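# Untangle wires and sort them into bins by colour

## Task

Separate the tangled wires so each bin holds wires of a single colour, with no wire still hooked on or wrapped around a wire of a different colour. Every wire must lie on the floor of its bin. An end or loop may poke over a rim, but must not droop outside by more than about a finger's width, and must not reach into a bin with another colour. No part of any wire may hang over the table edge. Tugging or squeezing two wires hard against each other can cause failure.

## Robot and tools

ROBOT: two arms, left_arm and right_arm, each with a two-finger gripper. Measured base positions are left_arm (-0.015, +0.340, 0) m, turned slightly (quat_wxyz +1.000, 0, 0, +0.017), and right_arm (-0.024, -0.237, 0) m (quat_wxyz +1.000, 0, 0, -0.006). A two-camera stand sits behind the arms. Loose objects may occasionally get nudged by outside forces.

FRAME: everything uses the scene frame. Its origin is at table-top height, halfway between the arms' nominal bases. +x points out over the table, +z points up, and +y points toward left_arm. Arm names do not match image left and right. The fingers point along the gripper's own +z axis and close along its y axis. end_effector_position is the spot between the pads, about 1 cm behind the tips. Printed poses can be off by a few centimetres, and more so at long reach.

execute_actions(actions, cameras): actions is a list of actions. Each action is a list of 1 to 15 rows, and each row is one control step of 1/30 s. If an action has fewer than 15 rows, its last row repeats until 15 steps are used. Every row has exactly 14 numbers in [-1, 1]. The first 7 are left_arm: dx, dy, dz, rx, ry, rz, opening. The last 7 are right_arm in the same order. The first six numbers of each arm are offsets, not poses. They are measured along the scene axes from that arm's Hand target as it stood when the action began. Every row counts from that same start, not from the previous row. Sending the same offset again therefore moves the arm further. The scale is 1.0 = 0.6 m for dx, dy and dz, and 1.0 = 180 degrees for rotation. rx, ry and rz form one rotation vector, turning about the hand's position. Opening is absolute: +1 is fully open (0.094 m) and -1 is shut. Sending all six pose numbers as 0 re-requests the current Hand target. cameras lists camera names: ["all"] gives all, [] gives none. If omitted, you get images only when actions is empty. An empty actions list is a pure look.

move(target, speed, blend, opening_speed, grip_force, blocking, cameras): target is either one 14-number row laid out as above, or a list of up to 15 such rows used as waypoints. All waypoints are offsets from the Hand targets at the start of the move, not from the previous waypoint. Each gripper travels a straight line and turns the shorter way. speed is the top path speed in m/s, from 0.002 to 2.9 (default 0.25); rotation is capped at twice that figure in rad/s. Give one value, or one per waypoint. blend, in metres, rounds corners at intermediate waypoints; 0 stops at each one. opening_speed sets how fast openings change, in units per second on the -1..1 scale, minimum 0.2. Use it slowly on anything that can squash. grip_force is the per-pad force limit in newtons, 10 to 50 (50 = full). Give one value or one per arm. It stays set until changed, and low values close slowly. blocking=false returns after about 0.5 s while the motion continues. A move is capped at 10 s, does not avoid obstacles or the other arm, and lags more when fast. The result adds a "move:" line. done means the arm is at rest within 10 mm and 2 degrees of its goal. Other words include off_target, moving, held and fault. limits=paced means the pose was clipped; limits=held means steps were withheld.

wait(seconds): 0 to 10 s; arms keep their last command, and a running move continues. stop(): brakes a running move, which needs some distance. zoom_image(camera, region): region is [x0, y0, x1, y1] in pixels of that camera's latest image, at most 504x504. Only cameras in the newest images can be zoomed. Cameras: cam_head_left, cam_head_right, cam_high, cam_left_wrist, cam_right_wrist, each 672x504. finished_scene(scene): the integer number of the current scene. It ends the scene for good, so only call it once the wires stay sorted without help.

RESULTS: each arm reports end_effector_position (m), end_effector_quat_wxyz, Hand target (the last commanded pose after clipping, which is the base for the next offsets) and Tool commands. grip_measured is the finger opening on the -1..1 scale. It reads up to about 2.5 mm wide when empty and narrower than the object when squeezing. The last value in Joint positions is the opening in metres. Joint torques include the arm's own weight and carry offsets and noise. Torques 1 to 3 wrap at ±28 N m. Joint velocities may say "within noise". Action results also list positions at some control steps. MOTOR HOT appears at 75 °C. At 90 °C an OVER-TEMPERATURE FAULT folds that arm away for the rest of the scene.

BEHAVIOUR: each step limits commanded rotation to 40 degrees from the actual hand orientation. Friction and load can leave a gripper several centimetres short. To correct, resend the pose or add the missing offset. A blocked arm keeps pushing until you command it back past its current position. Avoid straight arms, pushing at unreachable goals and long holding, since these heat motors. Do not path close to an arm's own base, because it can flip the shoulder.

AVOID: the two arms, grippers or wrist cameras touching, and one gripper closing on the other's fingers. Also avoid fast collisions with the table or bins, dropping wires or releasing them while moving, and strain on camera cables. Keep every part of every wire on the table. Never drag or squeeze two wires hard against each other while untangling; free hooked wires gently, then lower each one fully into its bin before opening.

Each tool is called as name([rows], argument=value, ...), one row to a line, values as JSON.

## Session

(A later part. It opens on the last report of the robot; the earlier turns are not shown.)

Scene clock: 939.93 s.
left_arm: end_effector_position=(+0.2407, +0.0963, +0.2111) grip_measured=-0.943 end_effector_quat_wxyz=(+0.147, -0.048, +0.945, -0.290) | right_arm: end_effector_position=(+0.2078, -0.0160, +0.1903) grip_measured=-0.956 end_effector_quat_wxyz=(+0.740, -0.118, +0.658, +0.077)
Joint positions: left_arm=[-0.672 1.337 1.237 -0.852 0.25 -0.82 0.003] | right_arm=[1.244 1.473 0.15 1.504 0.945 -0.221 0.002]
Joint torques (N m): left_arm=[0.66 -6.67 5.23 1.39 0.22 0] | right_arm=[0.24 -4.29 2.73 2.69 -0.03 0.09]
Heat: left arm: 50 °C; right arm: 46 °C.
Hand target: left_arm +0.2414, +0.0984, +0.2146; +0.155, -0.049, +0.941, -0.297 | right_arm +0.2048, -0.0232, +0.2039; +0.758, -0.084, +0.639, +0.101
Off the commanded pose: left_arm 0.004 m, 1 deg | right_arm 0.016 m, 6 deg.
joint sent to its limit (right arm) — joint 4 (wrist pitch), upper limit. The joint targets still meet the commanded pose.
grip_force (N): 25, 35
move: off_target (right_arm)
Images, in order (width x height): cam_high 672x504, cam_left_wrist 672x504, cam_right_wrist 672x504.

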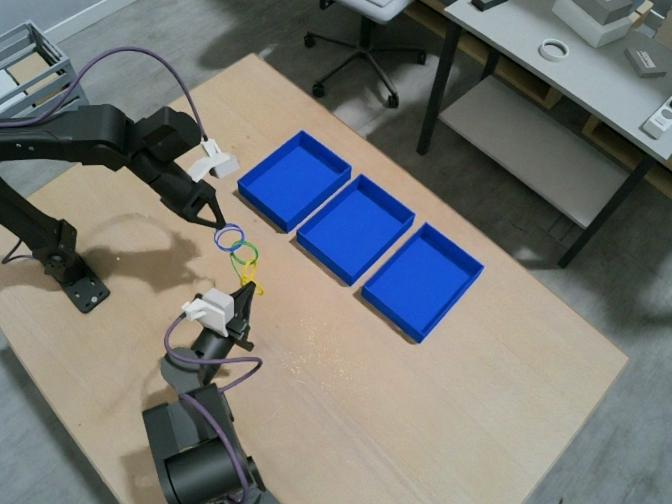

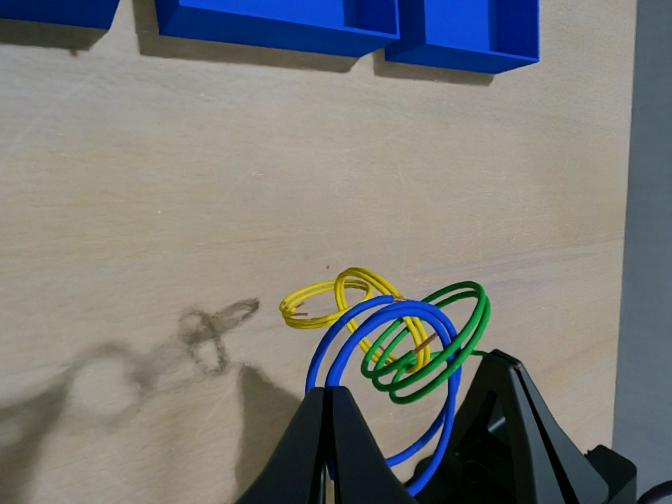

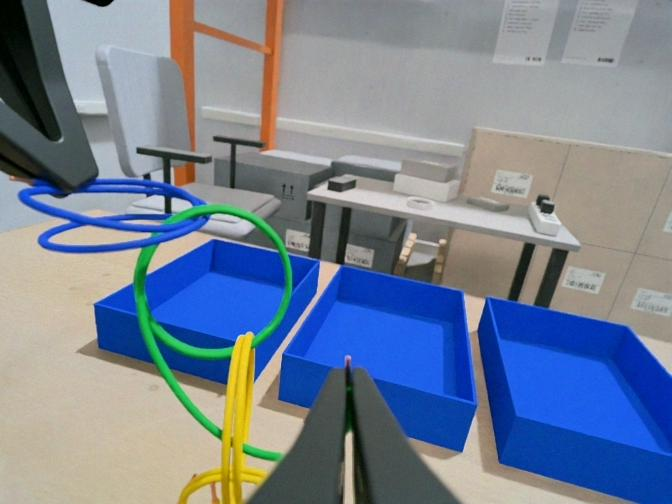

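move(target=[0,0,0, 0,0,0, -0.98, -0.02,-0.08,0, 0, 0, 0, -1], speed=0.04, cameras=["cam_right_wrist","cam_left_wrist","cam_high"])

zoom_image(camera="cam_left_wrist", region=[250, 200, 670, 500])

zoom_image(camera="cam_high", region=[190, 210, 290, 310])

Scene clock: 952.57 s.
left_arm: end_effector_position=(+0.2406, +0.0958, +0.2115) grip_measured=-0.943 end_effector_quat_wxyz=(+0.146, -0.048, +0.944, -0.291) | right_arm: end_effector_position=(+0.1947, -0.0678, +0.2083) grip_measured=-0.956 end_effector_quat_wxyz=(+0.744, -0.074, +0.659, +0.088)
Joint positions: left_arm=[-0.672 1.337 1.237 -0.85 0.253 -0.82 0.003] | right_arm=[1.244 1.039 0.031 1.231 0.991 -0.182 0.002]
Joint torques (N m): left_arm=[0.76 -6.52 5.31 1.33 0.18 -0.02] | right_arm=[0.24 -1.32 4.18 1.62 -0.1 0.09]
Heat: left arm: 50 °C; right arm: 47 °C.
Hand target: left_arm +0.2414, +0.0984, +0.2146; +0.155, -0.049, +0.941, -0.297 | right_arm +0.1928, -0.0711, +0.2040; +0.758, -0.084, +0.638, +0.101
Off the commanded pose: left_arm 0.004 m, 1 deg | right_arm 0.006 m, 3 deg.
joint sent to its limit (right arm) — joint 3 (elbow), lower limit, where the elbow is as bent as it goes. The joint targets are off in orientation, not in position.
grip_force (N): 25, 35
move: off_target (right_arm)
Images, in order (width x height): cam_high 672x504, cam_left_wrist 672x504, cam_right_wrist 672x504.

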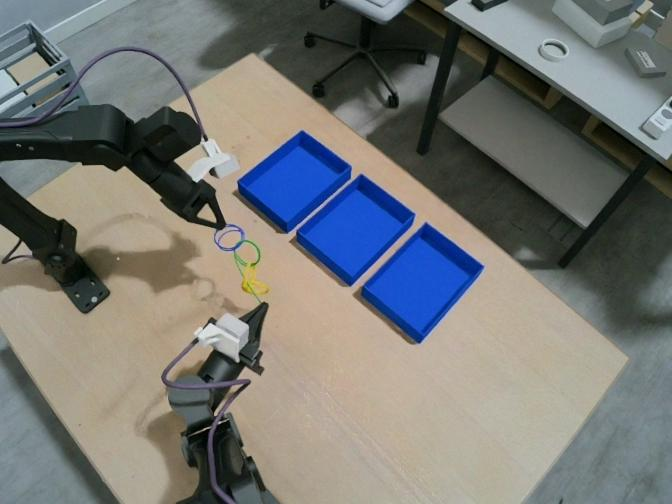

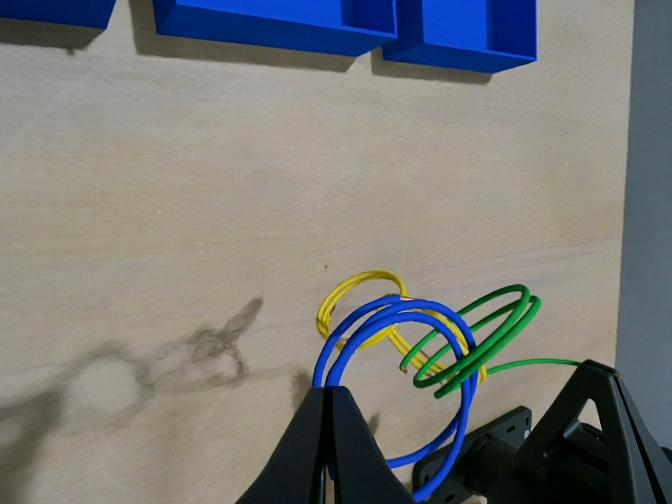

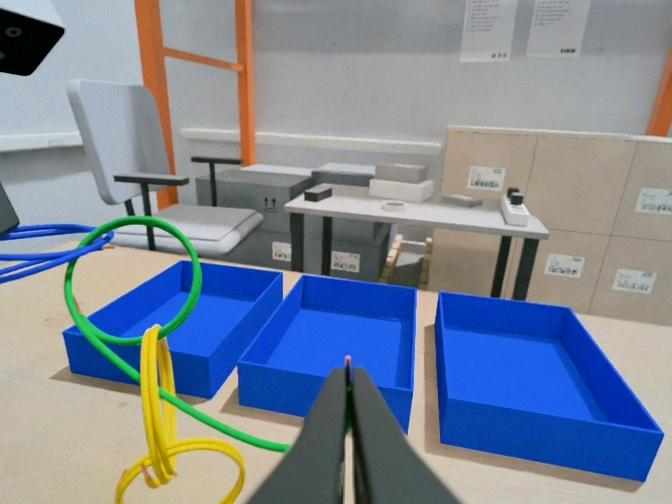

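Scaled by 1.200 from the camera's 672x504 image, which has a finer 960x720 frame.

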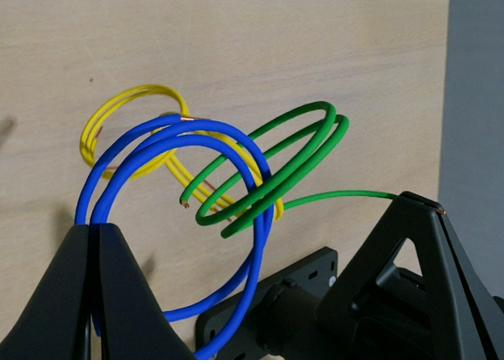

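Scaled by 5.040 from the camera's 672x504 image, which has a finer 960x720 frame.

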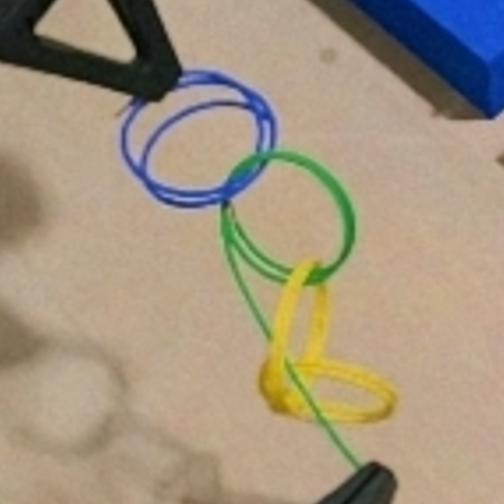

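move(target=[0,0,-0.07, 0,0,0, -0.98, 0.05,-0.12,-0.05, 0, 0, 0, -1], speed=0.05, cameras=["cam_right_wrist","cam_left_wrist","cam_high"])

zoom_image(camera="cam_high", region=[190, 200, 320, 330])

Scene clock: 967.70 s.
left_arm: end_effector_position=(+0.2403, +0.0960, +0.1692) grip_measured=-0.943 end_effector_quat_wxyz=(+0.146, -0.048, +0.944, -0.291) | right_arm: end_effector_position=(+0.2236, -0.1422, +0.1806) grip_measured=-0.956 end_effector_quat_wxyz=(+0.689, -0.085, +0.714, +0.090)
Joint positions: left_arm=[-0.672 1.327 1.062 -0.687 0.253 -0.82 0.003] | right_arm=[0.608 0.278 0.031 0.211 0.348 0.024 0.002]
Joint torques (N m): left_arm=[0.46 -6.68 5.29 1.32 0.17 0.02] | right_arm=[-0.61 1.13 6.15 2.01 -0.13 -0.05]
Heat: left arm: 50 °C; right arm: 46 °C.
Hand target: left_arm +0.2414, +0.0984, +0.1727; +0.155, -0.049, +0.941, -0.297 | right_arm +0.2228, -0.1431, +0.1739; +0.758, -0.084, +0.639, +0.101
Off the commanded pose: left_arm 0.004 m, 1 deg | right_arm 0.007 m, 12 deg.
joint sent to its limit (right arm) — joint 3 (elbow), lower limit, where the elbow is as bent as it goes. The joint targets are off in orientation, not in position.
grip_force (N): 25, 35
move: off_target (right_arm)
Images, in order (width x height): cam_high 672x504, cam_left_wrist 672x504, cam_right_wrist 672x504.

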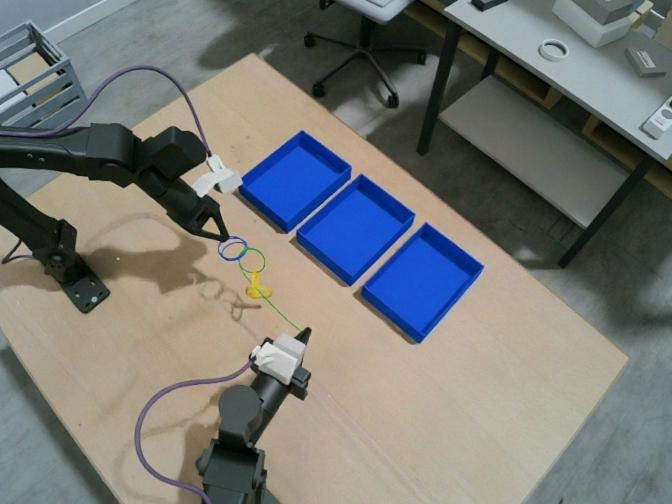

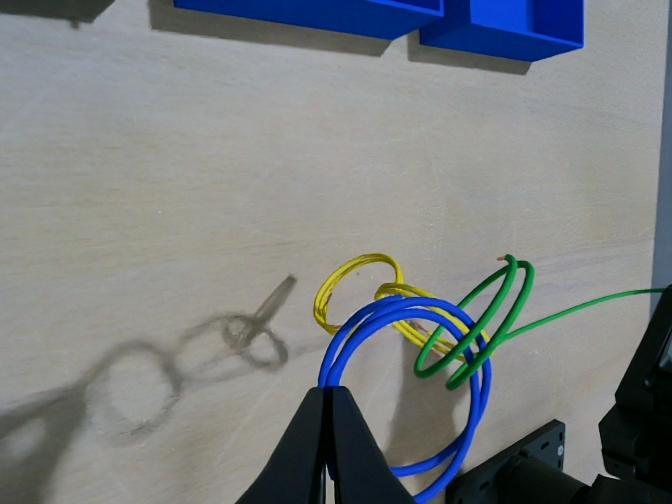

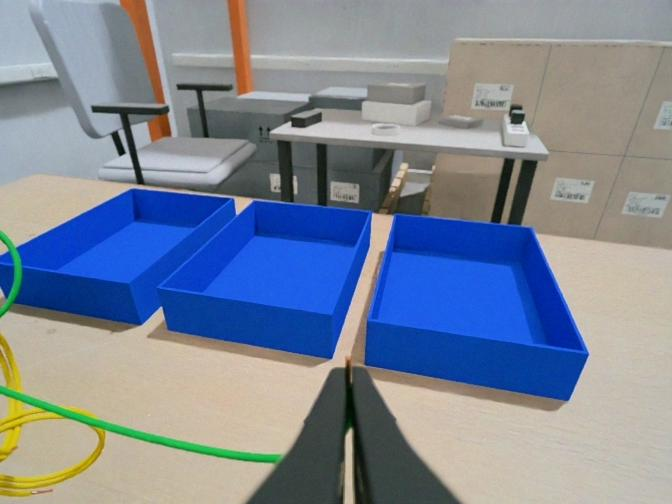

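Scaled by 3.877 from the camera's 672x504 image, which has a finer 960x720 frame.

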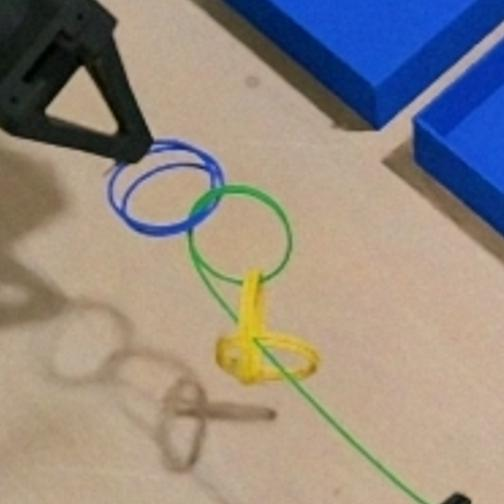

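move(target=[0,0,-0.06, 0,0,0, -0.98, 0.05,-0.2,-0.05, -0.029, 0.107, 0, -1], speed=0.05, cameras=["cam_right_wrist","cam_left_wrist","cam_high","cam_head_right"])

zoom_image(camera="cam_high", region=[190, 200, 350, 360])

Scene clock: 982.23 s.
left_arm: end_effector_position=(+0.2400, +0.0962, +0.1378) grip_measured=-0.943 end_effector_quat_wxyz=(+0.151, -0.047, +0.942, -0.295) | right_arm: end_effector_position=(+0.2475, -0.2592, +0.1272) grip_measured=-0.956 end_effector_quat_wxyz=(+0.622, -0.086, +0.772, +0.096)
Joint positions: left_arm=[-0.672 1.327 0.929 -0.539 0.253 -0.82 0.003] | right_arm=[-0.589 0.773 0.054 0.403 -0.839 -0.196 0.002]
Joint torques (N m): left_arm=[0.35 -5.53 5.29 1.38 0.12 0.01] | right_arm=[-0.61 0.8 9.43 2.01 -0.34 -0.1]
Heat: left arm: 50 °C; right arm: 47 °C.
Hand target: left_arm +0.2415, +0.0984, +0.1366; +0.155, -0.049, +0.941, -0.297 | right_arm +0.2528, -0.2631, +0.1440; +0.636, -0.100, +0.760, +0.085
Off the commanded pose: left_arm 0.003 m, 1 deg | right_arm 0.018 m, 3 deg.
grip_force (N): 25, 35
move: off_target (right_arm)
Images, in order (width x height): cam_head_right 672x504, cam_high 672x504, cam_left_wrist 672x504, cam_right_wrist 672x504.

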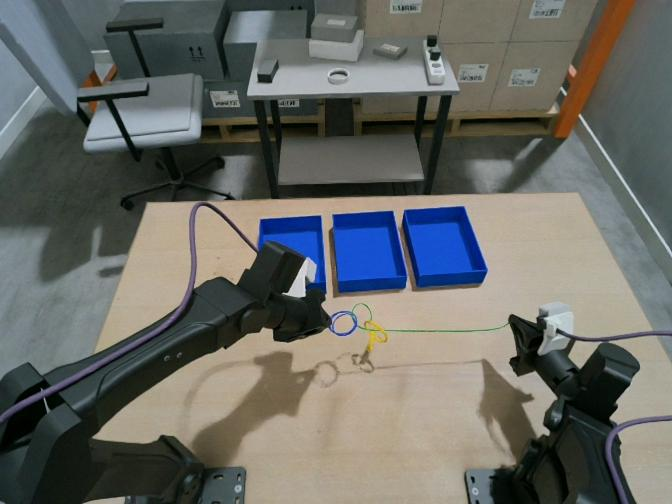

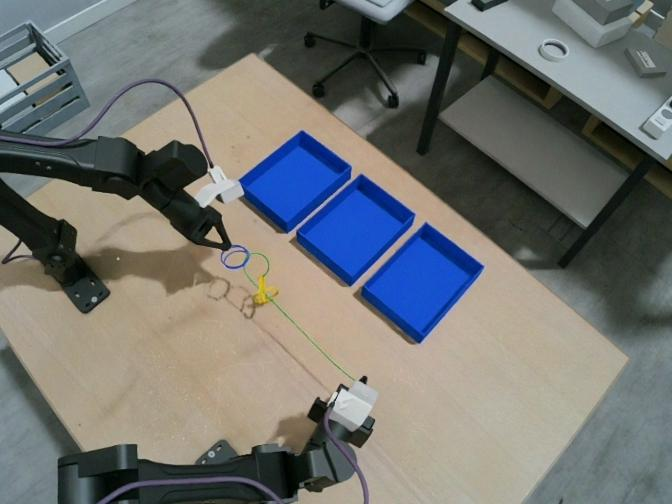

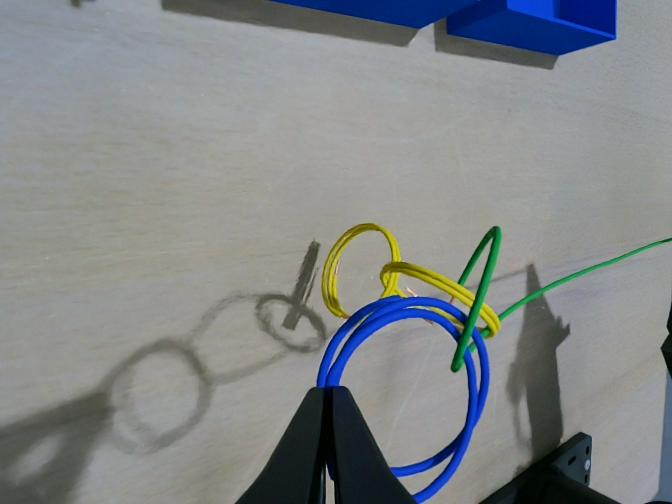

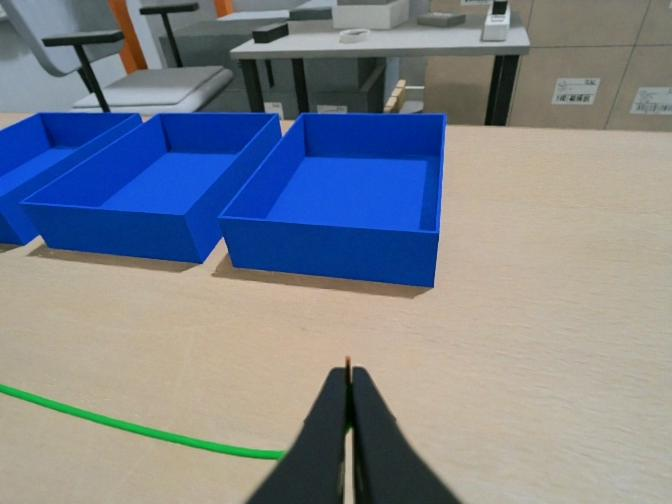

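Scaled by 3.150 from the camera's 672x504 image, which has a finer 960x720 frame.

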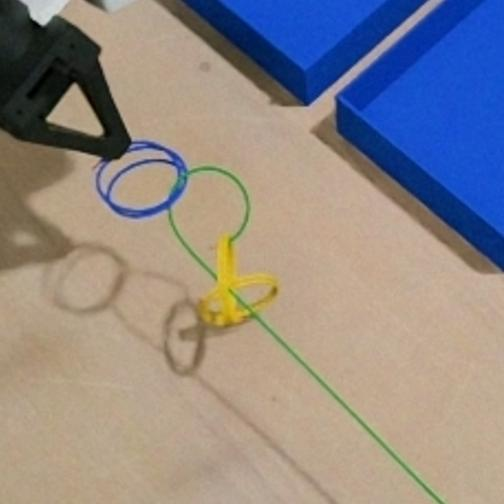

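move(target=[0,0,-0.065, 0,0,0, -0.98, 0.02,-0.17,-0.03, 0, 0, 0, -1], speed=0.05, cameras=["cam_left_wrist","cam_high","cam_head_right"])

zoom_image(camera="cam_high", region=[190, 200, 350, 360])

zoom_image(camera="cam_left_wrist", region=[300, 200, 600, 450])

Scene clock: 995.57 s.
left_arm: end_effector_position=(+0.2399, +0.0962, +0.1029) grip_measured=-0.943 end_effector_quat_wxyz=(+0.155, -0.046, +0.941, -0.299) | right_arm: end_effector_position=(+0.2625, -0.3612, +0.1198) grip_measured=-0.956 end_effector_quat_wxyz=(+0.631, -0.090, +0.765, +0.085)
Joint positions: left_arm=[-0.672 1.353 0.799 -0.372 0.253 -0.82 0.003] | right_arm=[-0.965 1.407 0.31 0.58 -1.18 -0.468 0.002]
Joint torques (N m): left_arm=[0.58 -4.42 5.31 1.42 0.14 0.05] | right_arm=[-0.51 -2.28 7.15 1.48 -0.6 -0.11]
Heat: left arm: 50 °C; right arm: 47 °C.
Hand target: left_arm +0.2415, +0.0984, +0.0976; +0.155, -0.049, +0.941, -0.296 | right_arm +0.2648, -0.3652, +0.1260; +0.636, -0.100, +0.760, +0.084
Off the commanded pose: left_arm 0.006 m, 0 deg | right_arm 0.008 m, 1 deg.
grip_force (N): 25, 35
move: done
Images, in order (width x height): cam_head_right 672x504, cam_high 672x504, cam_left_wrist 672x504.

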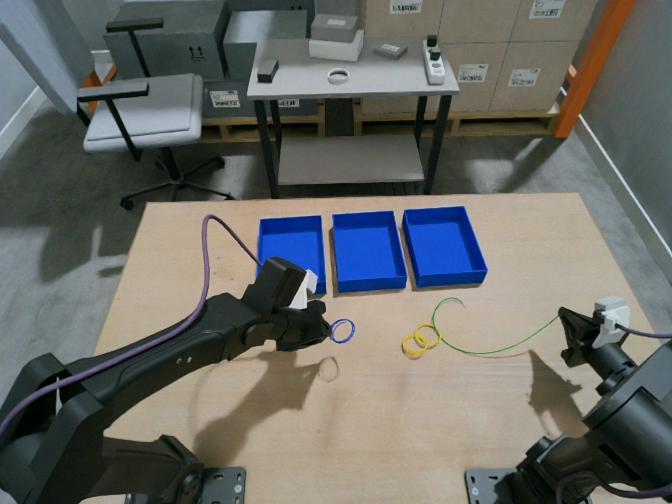

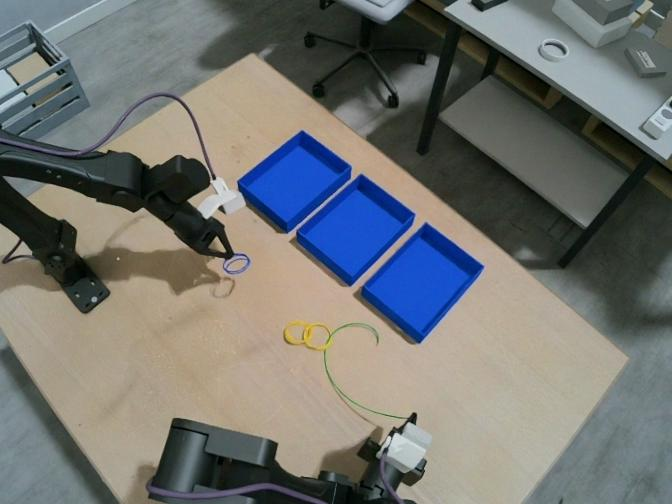

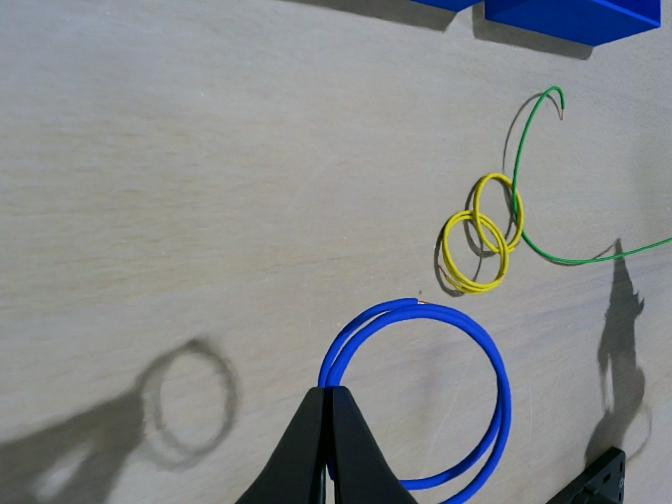

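Scaled by 3.150 from the camera's 672x504 image, which has a finer 960x720 frame.

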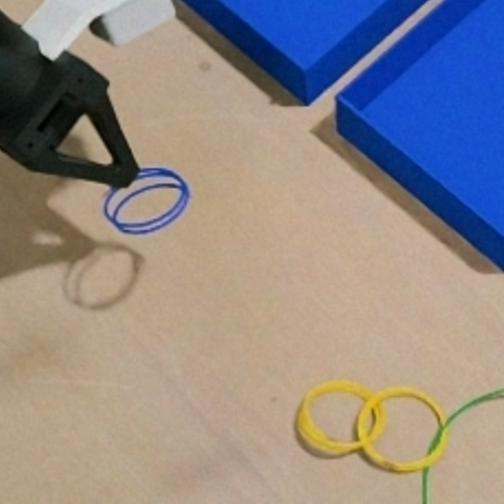

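Scaled by 1.680 from the camera's 672x504 image, which has a finer 960x720 frame.

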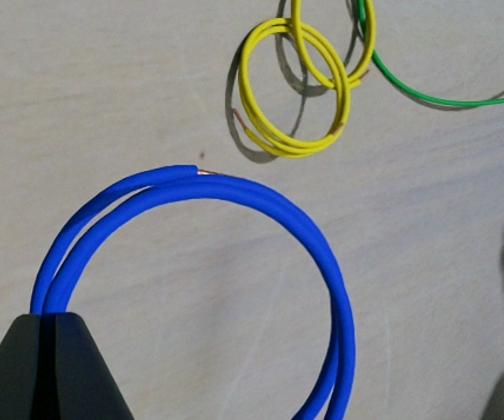

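zoom_image(camera="cam_left_wrist", region=[430, 150, 570, 310])

zoom_image(camera="cam_head_right", region=[390, 280, 580, 370])

Scaled by 3.150 from the camera's 672x504 image, which has a finer 960x720 frame.

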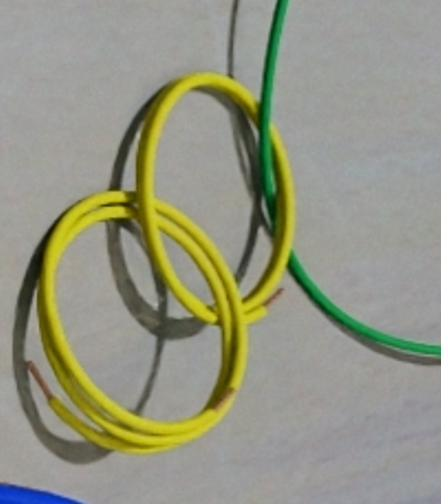

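Scaled by 2.653 from the camera's 672x504 image, which has a finer 960x720 frame.

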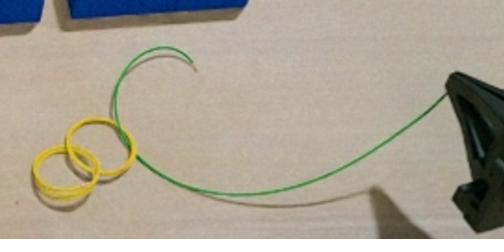

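move([
  [0,0,0.12, 0,0,0, -0.98, 0,0,0, 0, 0, 0, -1],
  [0.347,0.186,0.15, 0.194,0,0, -0.98, 0,0,0, 0, 0, 0, -1],
], speed=0.15, blend=[0.03,0], cameras=["cam_left_wrist","cam_high","cam_head_right"])

Scene clock: 1035.77 s.
left_arm: end_effector_position=(+0.4486, +0.2063, +0.1929) grip_measured=-0.943 end_effector_quat_wxyz=(+0.172, -0.002, +0.985, -0.010) | right_arm: end_effector_position=(+0.2625, -0.3612, +0.1198) grip_measured=-0.956 end_effector_quat_wxyz=(+0.632, -0.091, +0.765, +0.085)
Joint positions: left_arm=[-0.35 2.149 2.27 -1.356 -0.086 -0.305 0.003] | right_arm=[-0.965 1.407 0.31 0.58 -1.181 -0.469 0.002]
Joint torques (N m): left_arm=[0.35 -9.77 7.3 0.56 -0.17 0.07] | right_arm=[-0.51 -2.26 7.13 1.48 -0.6 -0.1]
Heat: left arm: 51 °C; right arm: 45 °C.
Hand target: left_arm +0.4496, +0.2099, +0.1877; +0.163, +0.000, +0.987, -0.001 | right_arm +0.2648, -0.3652, +0.1260; +0.636, -0.100, +0.760, +0.084
Off the commanded pose: left_arm 0.007 m, 2 deg | right_arm 0.008 m, 1 deg.
grip_force (N): 25, 35
move: done
Images, in order (width x height): cam_head_right 672x504, cam_high 672x504, cam_left_wrist 672x504.

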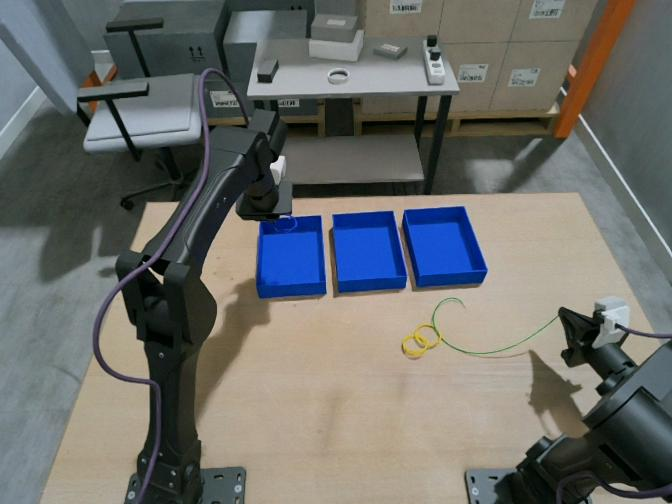

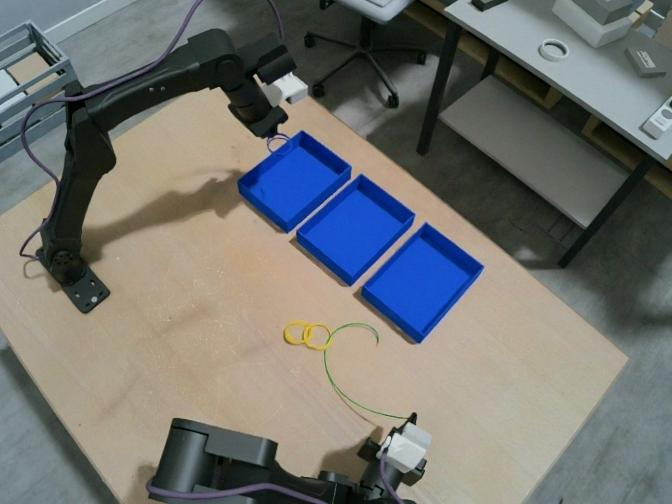

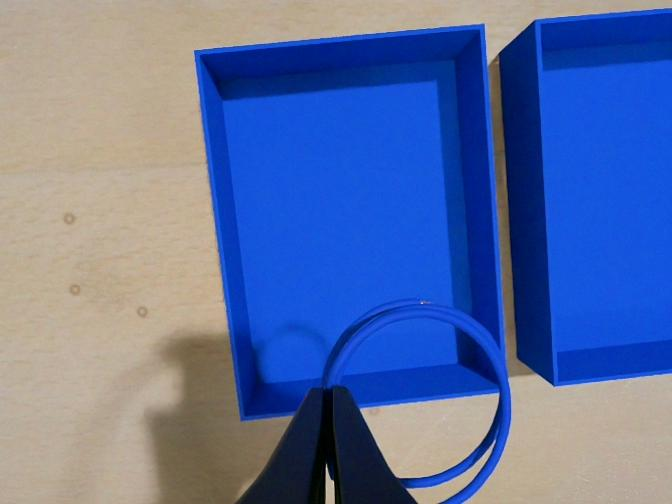

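move([
  [0.045,0.018,-0.1, 0,0,0, -0.98, 0,0,0, 0, 0, 0, -1],
  [0.045,0.018,-0.252, 0,0,0, -0.98, 0,0,0, 0, 0, 0, -1],
], speed=0.1, blend=[0.02,0], cameras=["cam_left_wrist","cam_high"])

Scene clock: 1047.77 s.
left_arm: end_effector_position=(+0.4750, +0.2181, +0.0459) grip_measured=-0.943 end_effector_quat_wxyz=(+0.166, -0.002, +0.986, -0.002) | right_arm: end_effector_position=(+0.2625, -0.3612, +0.1198) grip_measured=-0.956 end_effector_quat_wxyz=(+0.632, -0.091, +0.765, +0.085)
Joint positions: left_arm=[-0.311 2.213 1.786 -0.821 -0.086 -0.266 0.003] | right_arm=[-0.965 1.407 0.31 0.58 -1.181 -0.469 0.002]
Joint torques (N m): left_arm=[0.46 -11.12 5.39 0.95 -0.03 0.06] | right_arm=[-0.51 -2.26 7.16 1.48 -0.6 -0.1]
Heat: left arm: 52 °C; right arm: 45 °C.
Hand target: left_arm +0.4767, +0.2208, +0.0365; +0.163, +0.000, +0.987, -0.001 | right_arm +0.2648, -0.3652, +0.1260; +0.636, -0.100, +0.760, +0.084
Off the commanded pose: left_arm 0.010 m, 0 deg | right_arm 0.008 m, 1 deg.
grip_force (N): 25, 35
move: done
Images, in order (width x height): cam_high 672x504, cam_left_wrist 672x504.

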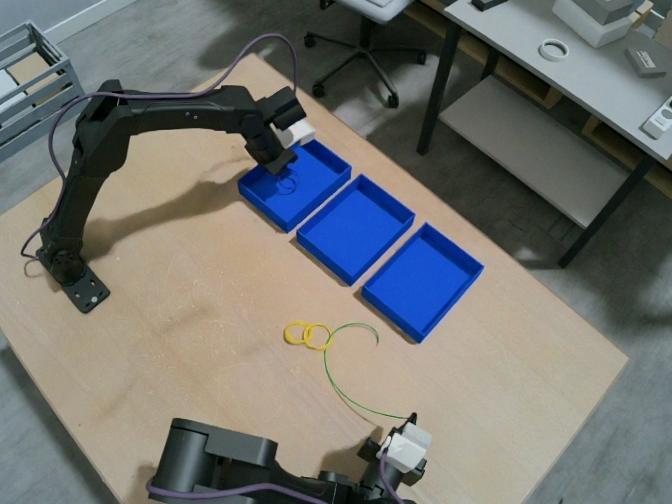

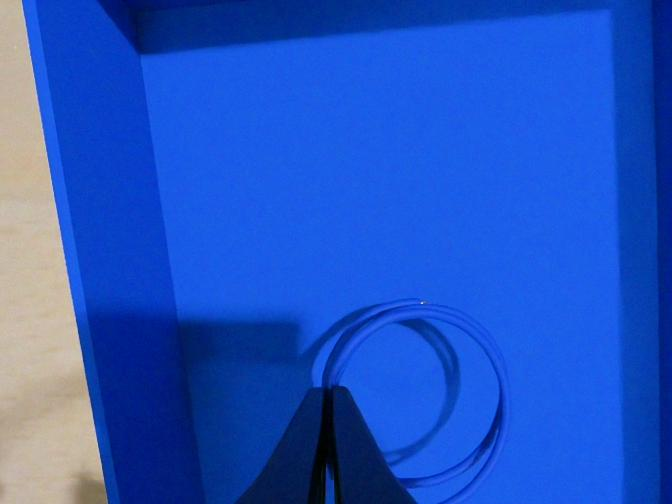

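move([
  [0,0,-0.055, 0,0,0, -0.98, 0,0,0, 0, 0, 0, -1],
  [0,0,-0.055, 0,0,0, -0.75, 0,0,0, 0, 0, 0, -1],
], speed=0.06, opening_speed=0.3, cameras=["cam_left_wrist"])

Scene clock: 1056.90 s.
left_arm: end_effector_position=(+0.4769, +0.2175, +0.0163) grip_measured=-0.753 end_effector_quat_wxyz=(+0.169, -0.002, +0.986, -0.003) | right_arm: end_effector_position=(+0.2625, -0.3612, +0.1198) grip_measured=-0.956 end_effector_quat_wxyz=(+0.632, -0.091, +0.765, +0.085)
Joint positions: left_arm=[-0.311 2.243 1.712 -0.71 -0.085 -0.265 0.012] | right_arm=[-0.965 1.407 0.31 0.58 -1.181 -0.469 0.002]
Joint torques (N m): left_arm=[0.59 -10.85 4.98 0.95 -0.02 0.07] | right_arm=[-0.51 -2.26 7.15 1.48 -0.6 -0.1]
Heat: left arm: 50 °C; right arm: 44 °C.
Hand target: left_arm +0.4767, +0.2208, +0.0035; +0.163, +0.000, +0.987, -0.001 | right_arm +0.2648, -0.3652, +0.1260; +0.636, -0.100, +0.760, +0.084
Off the commanded pose: left_arm 0.013 m, 1 deg | right_arm 0.008 m, 1 deg.
grip_force (N): 25, 35
move: off_target (left_arm); target 2's new opening was sent with left_arm's hand 0.013 m and 1 deg from that target
Images, in order (width x height): cam_left_wrist 672x504.

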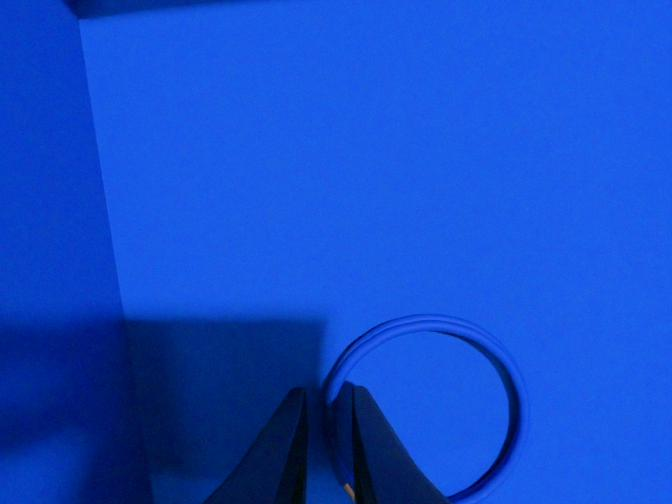

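Released. Lift the left arm clear and look at yellow/green.

move([
  [0,0,0.25, 0,0,0, -0.75, 0,0,0, 0, 0, 0, -1],
  [-0.28,-0.28,0.3, 0,0,0, -0.6, 0,0,0, 0, 0, 0, -1],
], speed=[0.1,0.25], blend=[0.02,0], cameras=["all"])

Scene clock: 1066.80 s.
left_arm: end_effector_position=(+0.3057, +0.0473, +0.1735) grip_measured=-0.603 end_effector_quat_wxyz=(+0.153, +0.010, +0.988, -0.003) | right_arm: end_effector_position=(+0.2625, -0.3612, +0.1198) grip_measured=-0.956 end_effector_quat_wxyz=(+0.632, -0.091, +0.765, +0.085)
Joint positions: left_arm=[-0.867 2.017 2.006 -1.342 -0.22 -0.788 0.019] | right_arm=[-0.965 1.407 0.31 0.58 -1.181 -0.469 0.002]
Joint torques (N m): left_arm=[0.55 -11.44 7.3 0.39 -0.24 -0.06] | right_arm=[-0.5 -2.26 7.13 1.48 -0.59 -0.1]
Heat: left arm: 50 °C; right arm: 45 °C.
Hand target: left_arm +0.3086, +0.0528, +0.1835; +0.163, +0.000, +0.987, -0.001 | right_arm +0.2648, -0.3652, +0.1260; +0.636, -0.100, +0.760, +0.084
Off the commanded pose: left_arm 0.012 m, 2 deg | right_arm 0.008 m, 1 deg.
grip_force (N): 25, 35
move: off_target (left_arm); target 2's new opening was sent with left_arm's hand 0.012 m and 2 deg from that target

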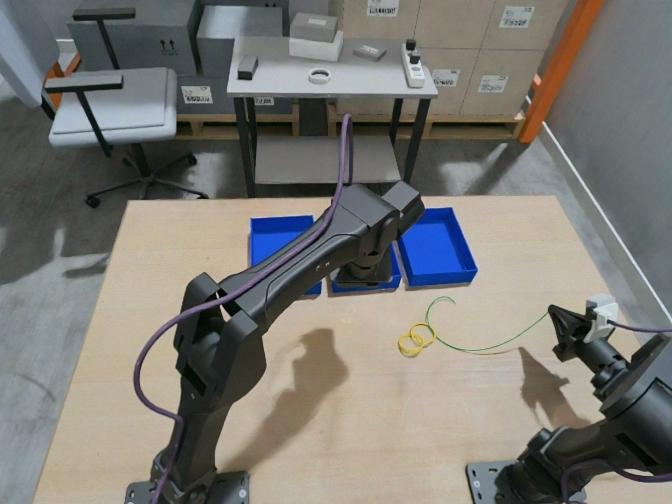

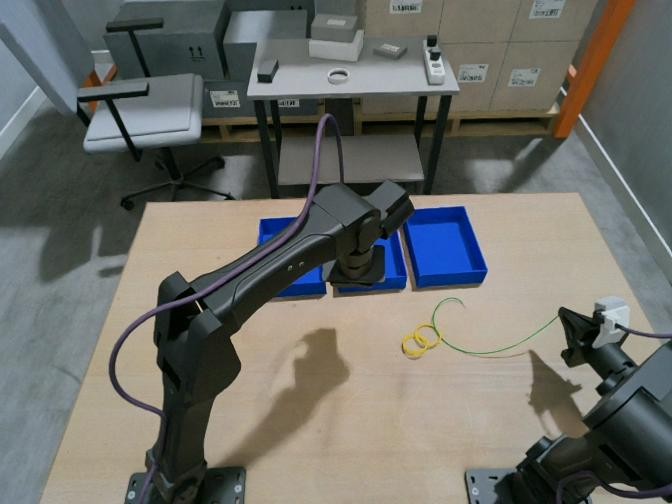

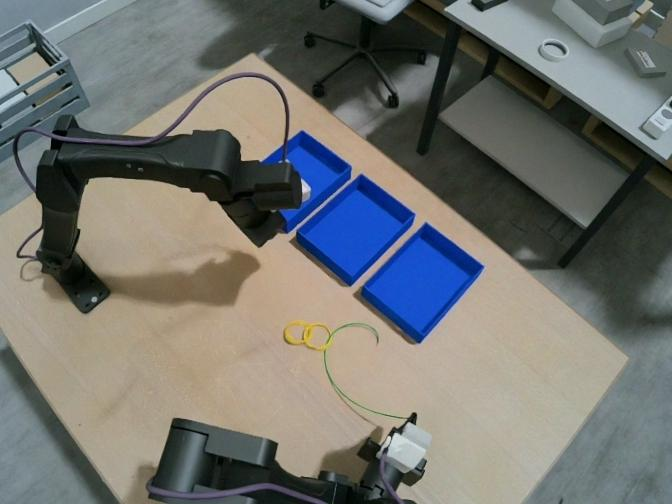

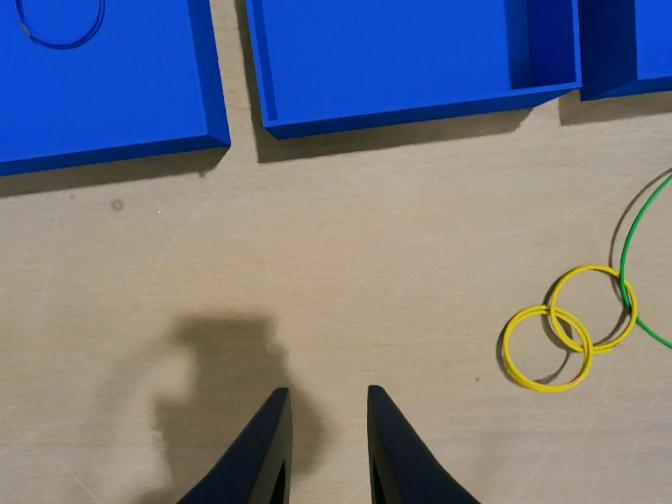

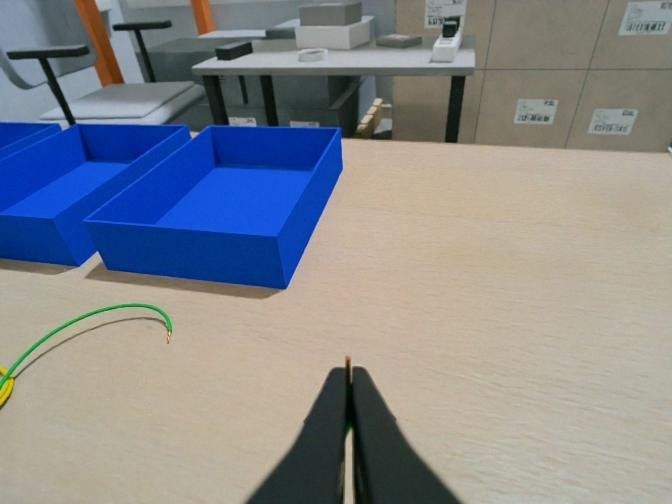

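move(target=[-0.088,-0.19,-0.2, 0,0,0, -0.55, 0,0,0, 0, 0, 0, -1], speed=0.15, cameras=["cam_left_wrist"])

Scene clock: 1080.87 s.
left_arm: end_effector_position=(+0.2484, -0.0563, +0.0630) grip_measured=-0.553 end_effector_quat_wxyz=(+0.148, +0.009, +0.989, +0.003) | right_arm: end_effector_position=(+0.2625, -0.3612, +0.1198) grip_measured=-0.956 end_effector_quat_wxyz=(+0.632, -0.091, +0.765, +0.085)
Joint positions: left_arm=[-1.119 2.262 1.953 -1.124 -0.264 -1.049 0.021] | right_arm=[-0.965 1.407 0.31 0.58 -1.181 -0.469 0.002]
Joint torques (N m): left_arm=[0.18 -11.4 7.47 0.61 -0.31 -0.18] | right_arm=[-0.5 -2.26 7.15 1.48 -0.6 -0.1]
Motor temperatures (°C): left_arm=[33 48 52 38 32 33 35] | right_arm=[31 34 45 44 35 32 35]
Heat: left arm: 52 °C; right arm: 45 °C.
Hand target: left_arm +0.2559, -0.0612, +0.0635; +0.163, +0.000, +0.987, -0.001 | right_arm +0.2648, -0.3652, +0.1260; +0.636, -0.100, +0.760, +0.084
Off the commanded pose: left_arm 0.009 m, 2 deg | right_arm 0.008 m, 1 deg.
grip_force (N): 25, 35
move: done
Images, in order (width x height): cam_left_wrist 672x504.

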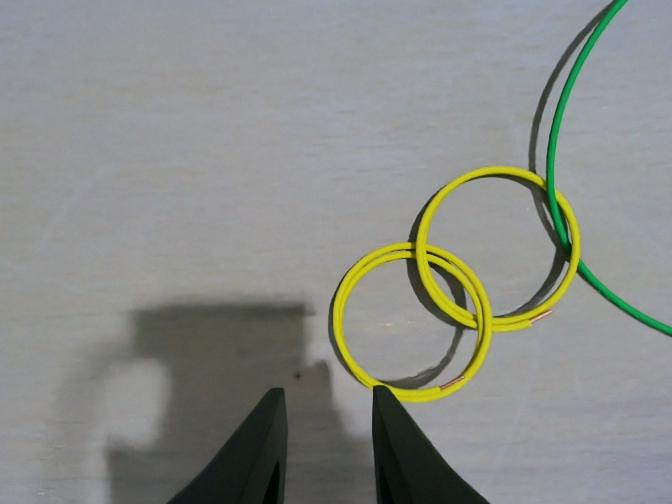

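move([
  [-0.005,-0.005,-0.08, 0,0,0, -0.5, 0,0,0, 0, 0, 0, -1],
  [-0.005,-0.005,-0.08, 0,0,0, -0.96, 0,0,0, 0, 0, 0, -1],
], speed=0.06, opening_speed=0.3, grip_force=[20,35], cameras=["cam_left_wrist"])

Scene clock: 1092.17 s.
left_arm: end_effector_position=(+0.2534, -0.0651, +0.0265) grip_measured=-0.957 end_effector_quat_wxyz=(+0.156, +0.001, +0.988, -0.011) | right_arm: end_effector_position=(+0.2625, -0.3612, +0.1198) grip_measured=-0.956 end_effector_quat_wxyz=(+0.632, -0.091, +0.765, +0.085)
Joint positions: left_arm=[-1.119 2.294 1.858 -0.963 -0.265 -1.059 0.002] | right_arm=[-0.965 1.407 0.31 0.58 -1.181 -0.469 0.002]
Joint torques (N m): left_arm=[-0.83 -11.28 4.78 0.66 -0.33 -0.12] | right_arm=[-0.5 -2.26 7.13 1.48 -0.6 -0.1]
Heat: left arm: 51 °C; right arm: 45 °C.
Hand target: left_arm +0.2529, -0.0643, +0.0155; +0.163, +0.000, +0.987, -0.001 | right_arm +0.2648, -0.3652, +0.1260; +0.636, -0.100, +0.760, +0.084
Off the commanded pose: left_arm 0.011 m, 1 deg | right_arm 0.008 m, 1 deg.
grip_force (N): 20, 35
move: off_target (left_arm); target 2's new opening was sent with left_arm's hand 0.011 m and 1 deg from that target
Images, in order (width x height): cam_left_wrist 672x504.

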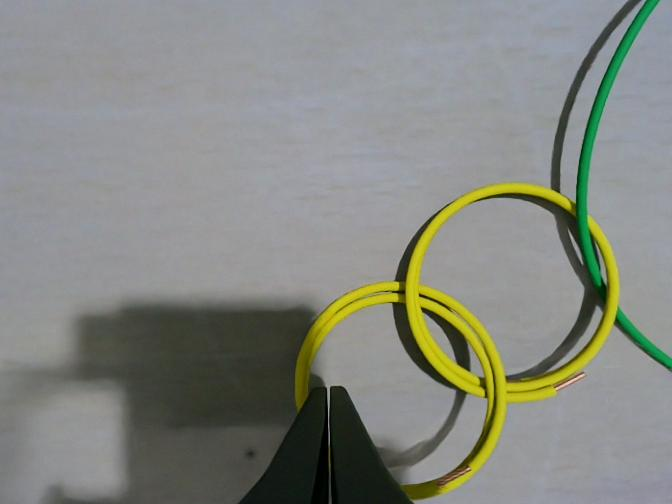

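move([
  [0,0.002,0.015, 0,0,0, -0.5, 0,0,0, 0, 0, 0, -1],
  [-0.002,0.013,-0.012, 0,0,0, -0.5, 0,0,0, 0, 0, 0, -1],
  [-0.002,0.013,-0.028, 0,0,0, -0.5, 0,0,0, 0, 0, 0, -1],
], speed=0.05, cameras=["cam_left_wrist"])

Scene clock: 1102.53 s.
left_arm: end_effector_position=(+0.2518, -0.0584, +0.0083) grip_measured=-0.503 end_effector_quat_wxyz=(+0.158, +0.001, +0.987, -0.005) | right_arm: end_effector_position=(+0.2625, -0.3612, +0.1198) grip_measured=-0.956 end_effector_quat_wxyz=(+0.632, -0.091, +0.765, +0.085)
Joint positions: left_arm=[-1.119 2.294 1.783 -0.897 -0.275 -1.059 0.023] | right_arm=[-0.965 1.407 0.31 0.58 -1.181 -0.469 0.002]
Joint torques (N m): left_arm=[-0.32 -12.04 3.69 0.78 -0.22 -0.09] | right_arm=[-0.51 -2.28 7.13 1.48 -0.6 -0.1]
Heat: left arm: 49 °C; right arm: 45 °C.
Hand target: left_arm +0.2517, -0.0564, -0.0014; +0.163, +0.000, +0.987, +0.000 | right_arm +0.2648, -0.3652, +0.1260; +0.636, -0.100, +0.760, +0.084
Off the commanded pose: left_arm 0.010 m, 1 deg | right_arm 0.008 m, 1 deg.
grip_force (N): 20, 35
move: done
Images, in order (width x height): cam_left_wrist 672x504.

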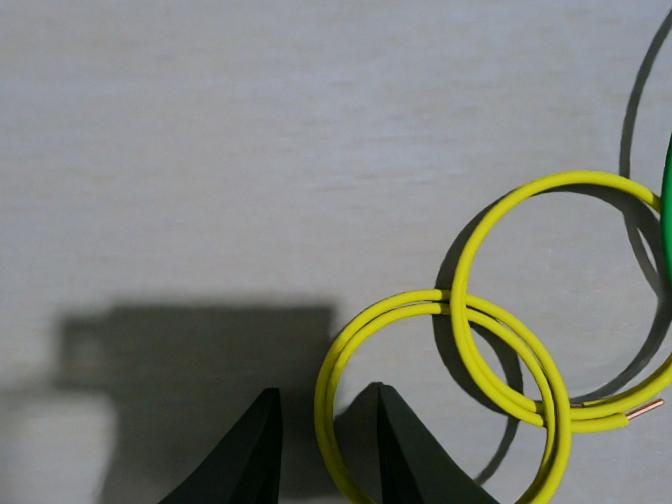

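Well placed. Close, then lift a bit.

move([
  [0,0,0.0, 0,0,0, -0.96, 0,0,0, 0, 0, 0, -1],
  [0,0,0.08, 0,0,0, -0.97, 0,0,0, 0, 0, 0, -1],
], speed=0.05, opening_speed=0.3, cameras=["cam_left_wrist","cam_head_right"])

zoom_image(camera="cam_head_right", region=[380, 280, 580, 370])

Scene clock: 1115.37 s.
left_arm: end_effector_position=(+0.2498, -0.0543, +0.0292) grip_measured=-0.936 end_effector_quat_wxyz=(+0.152, +0.004, +0.988, +0.008) | right_arm: end_effector_position=(+0.2625, -0.3612, +0.1198) grip_measured=-0.956 end_effector_quat_wxyz=(+0.632, -0.091, +0.765, +0.085)
Joint positions: left_arm=[-1.119 2.284 1.854 -1.008 -0.276 -1.059 0.003] | right_arm=[-0.965 1.407 0.31 0.58 -1.181 -0.469 0.002]
Joint torques (N m): left_arm=[-0.39 -15.04 7.05 0.25 -0.22 -0.06] | right_arm=[-0.51 -2.26 7.13 1.48 -0.59 -0.1]
Heat: left arm: 49 °C; right arm: 45 °C.
Hand target: left_arm +0.2517, -0.0564, +0.0467; +0.163, +0.000, +0.987, -0.001 | right_arm +0.2648, -0.3652, +0.1260; +0.636, -0.100, +0.760, +0.084
Off the commanded pose: left_arm 0.018 m, 2 deg | right_arm 0.008 m, 1 deg.
grip_force (N): 20, 35
move: off_target (left_arm); target 2's new opening was sent with left_arm's hand 0.018 m and 2 deg from that target
Images, in order (width x height): cam_head_right 672x504, cam_left_wrist 672x504.

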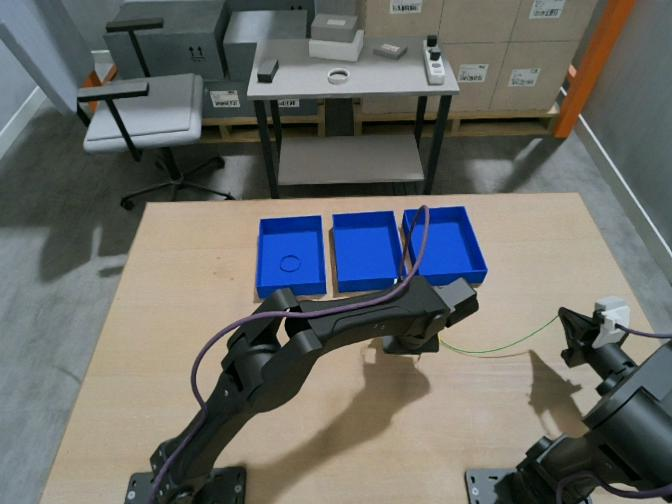

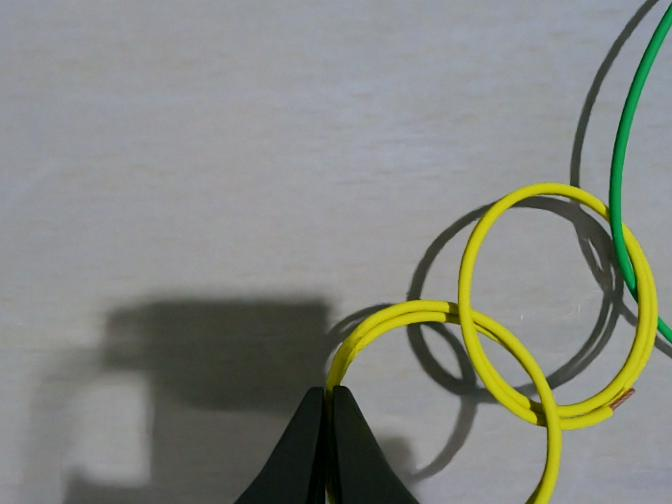

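Scaled by 2.520 from the camera's 672x504 image, which has a finer 960x720 frame.

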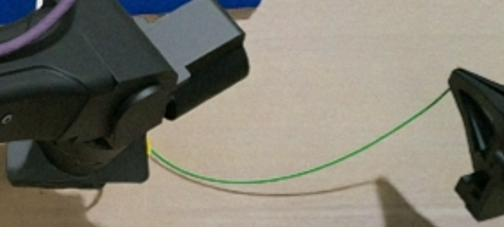

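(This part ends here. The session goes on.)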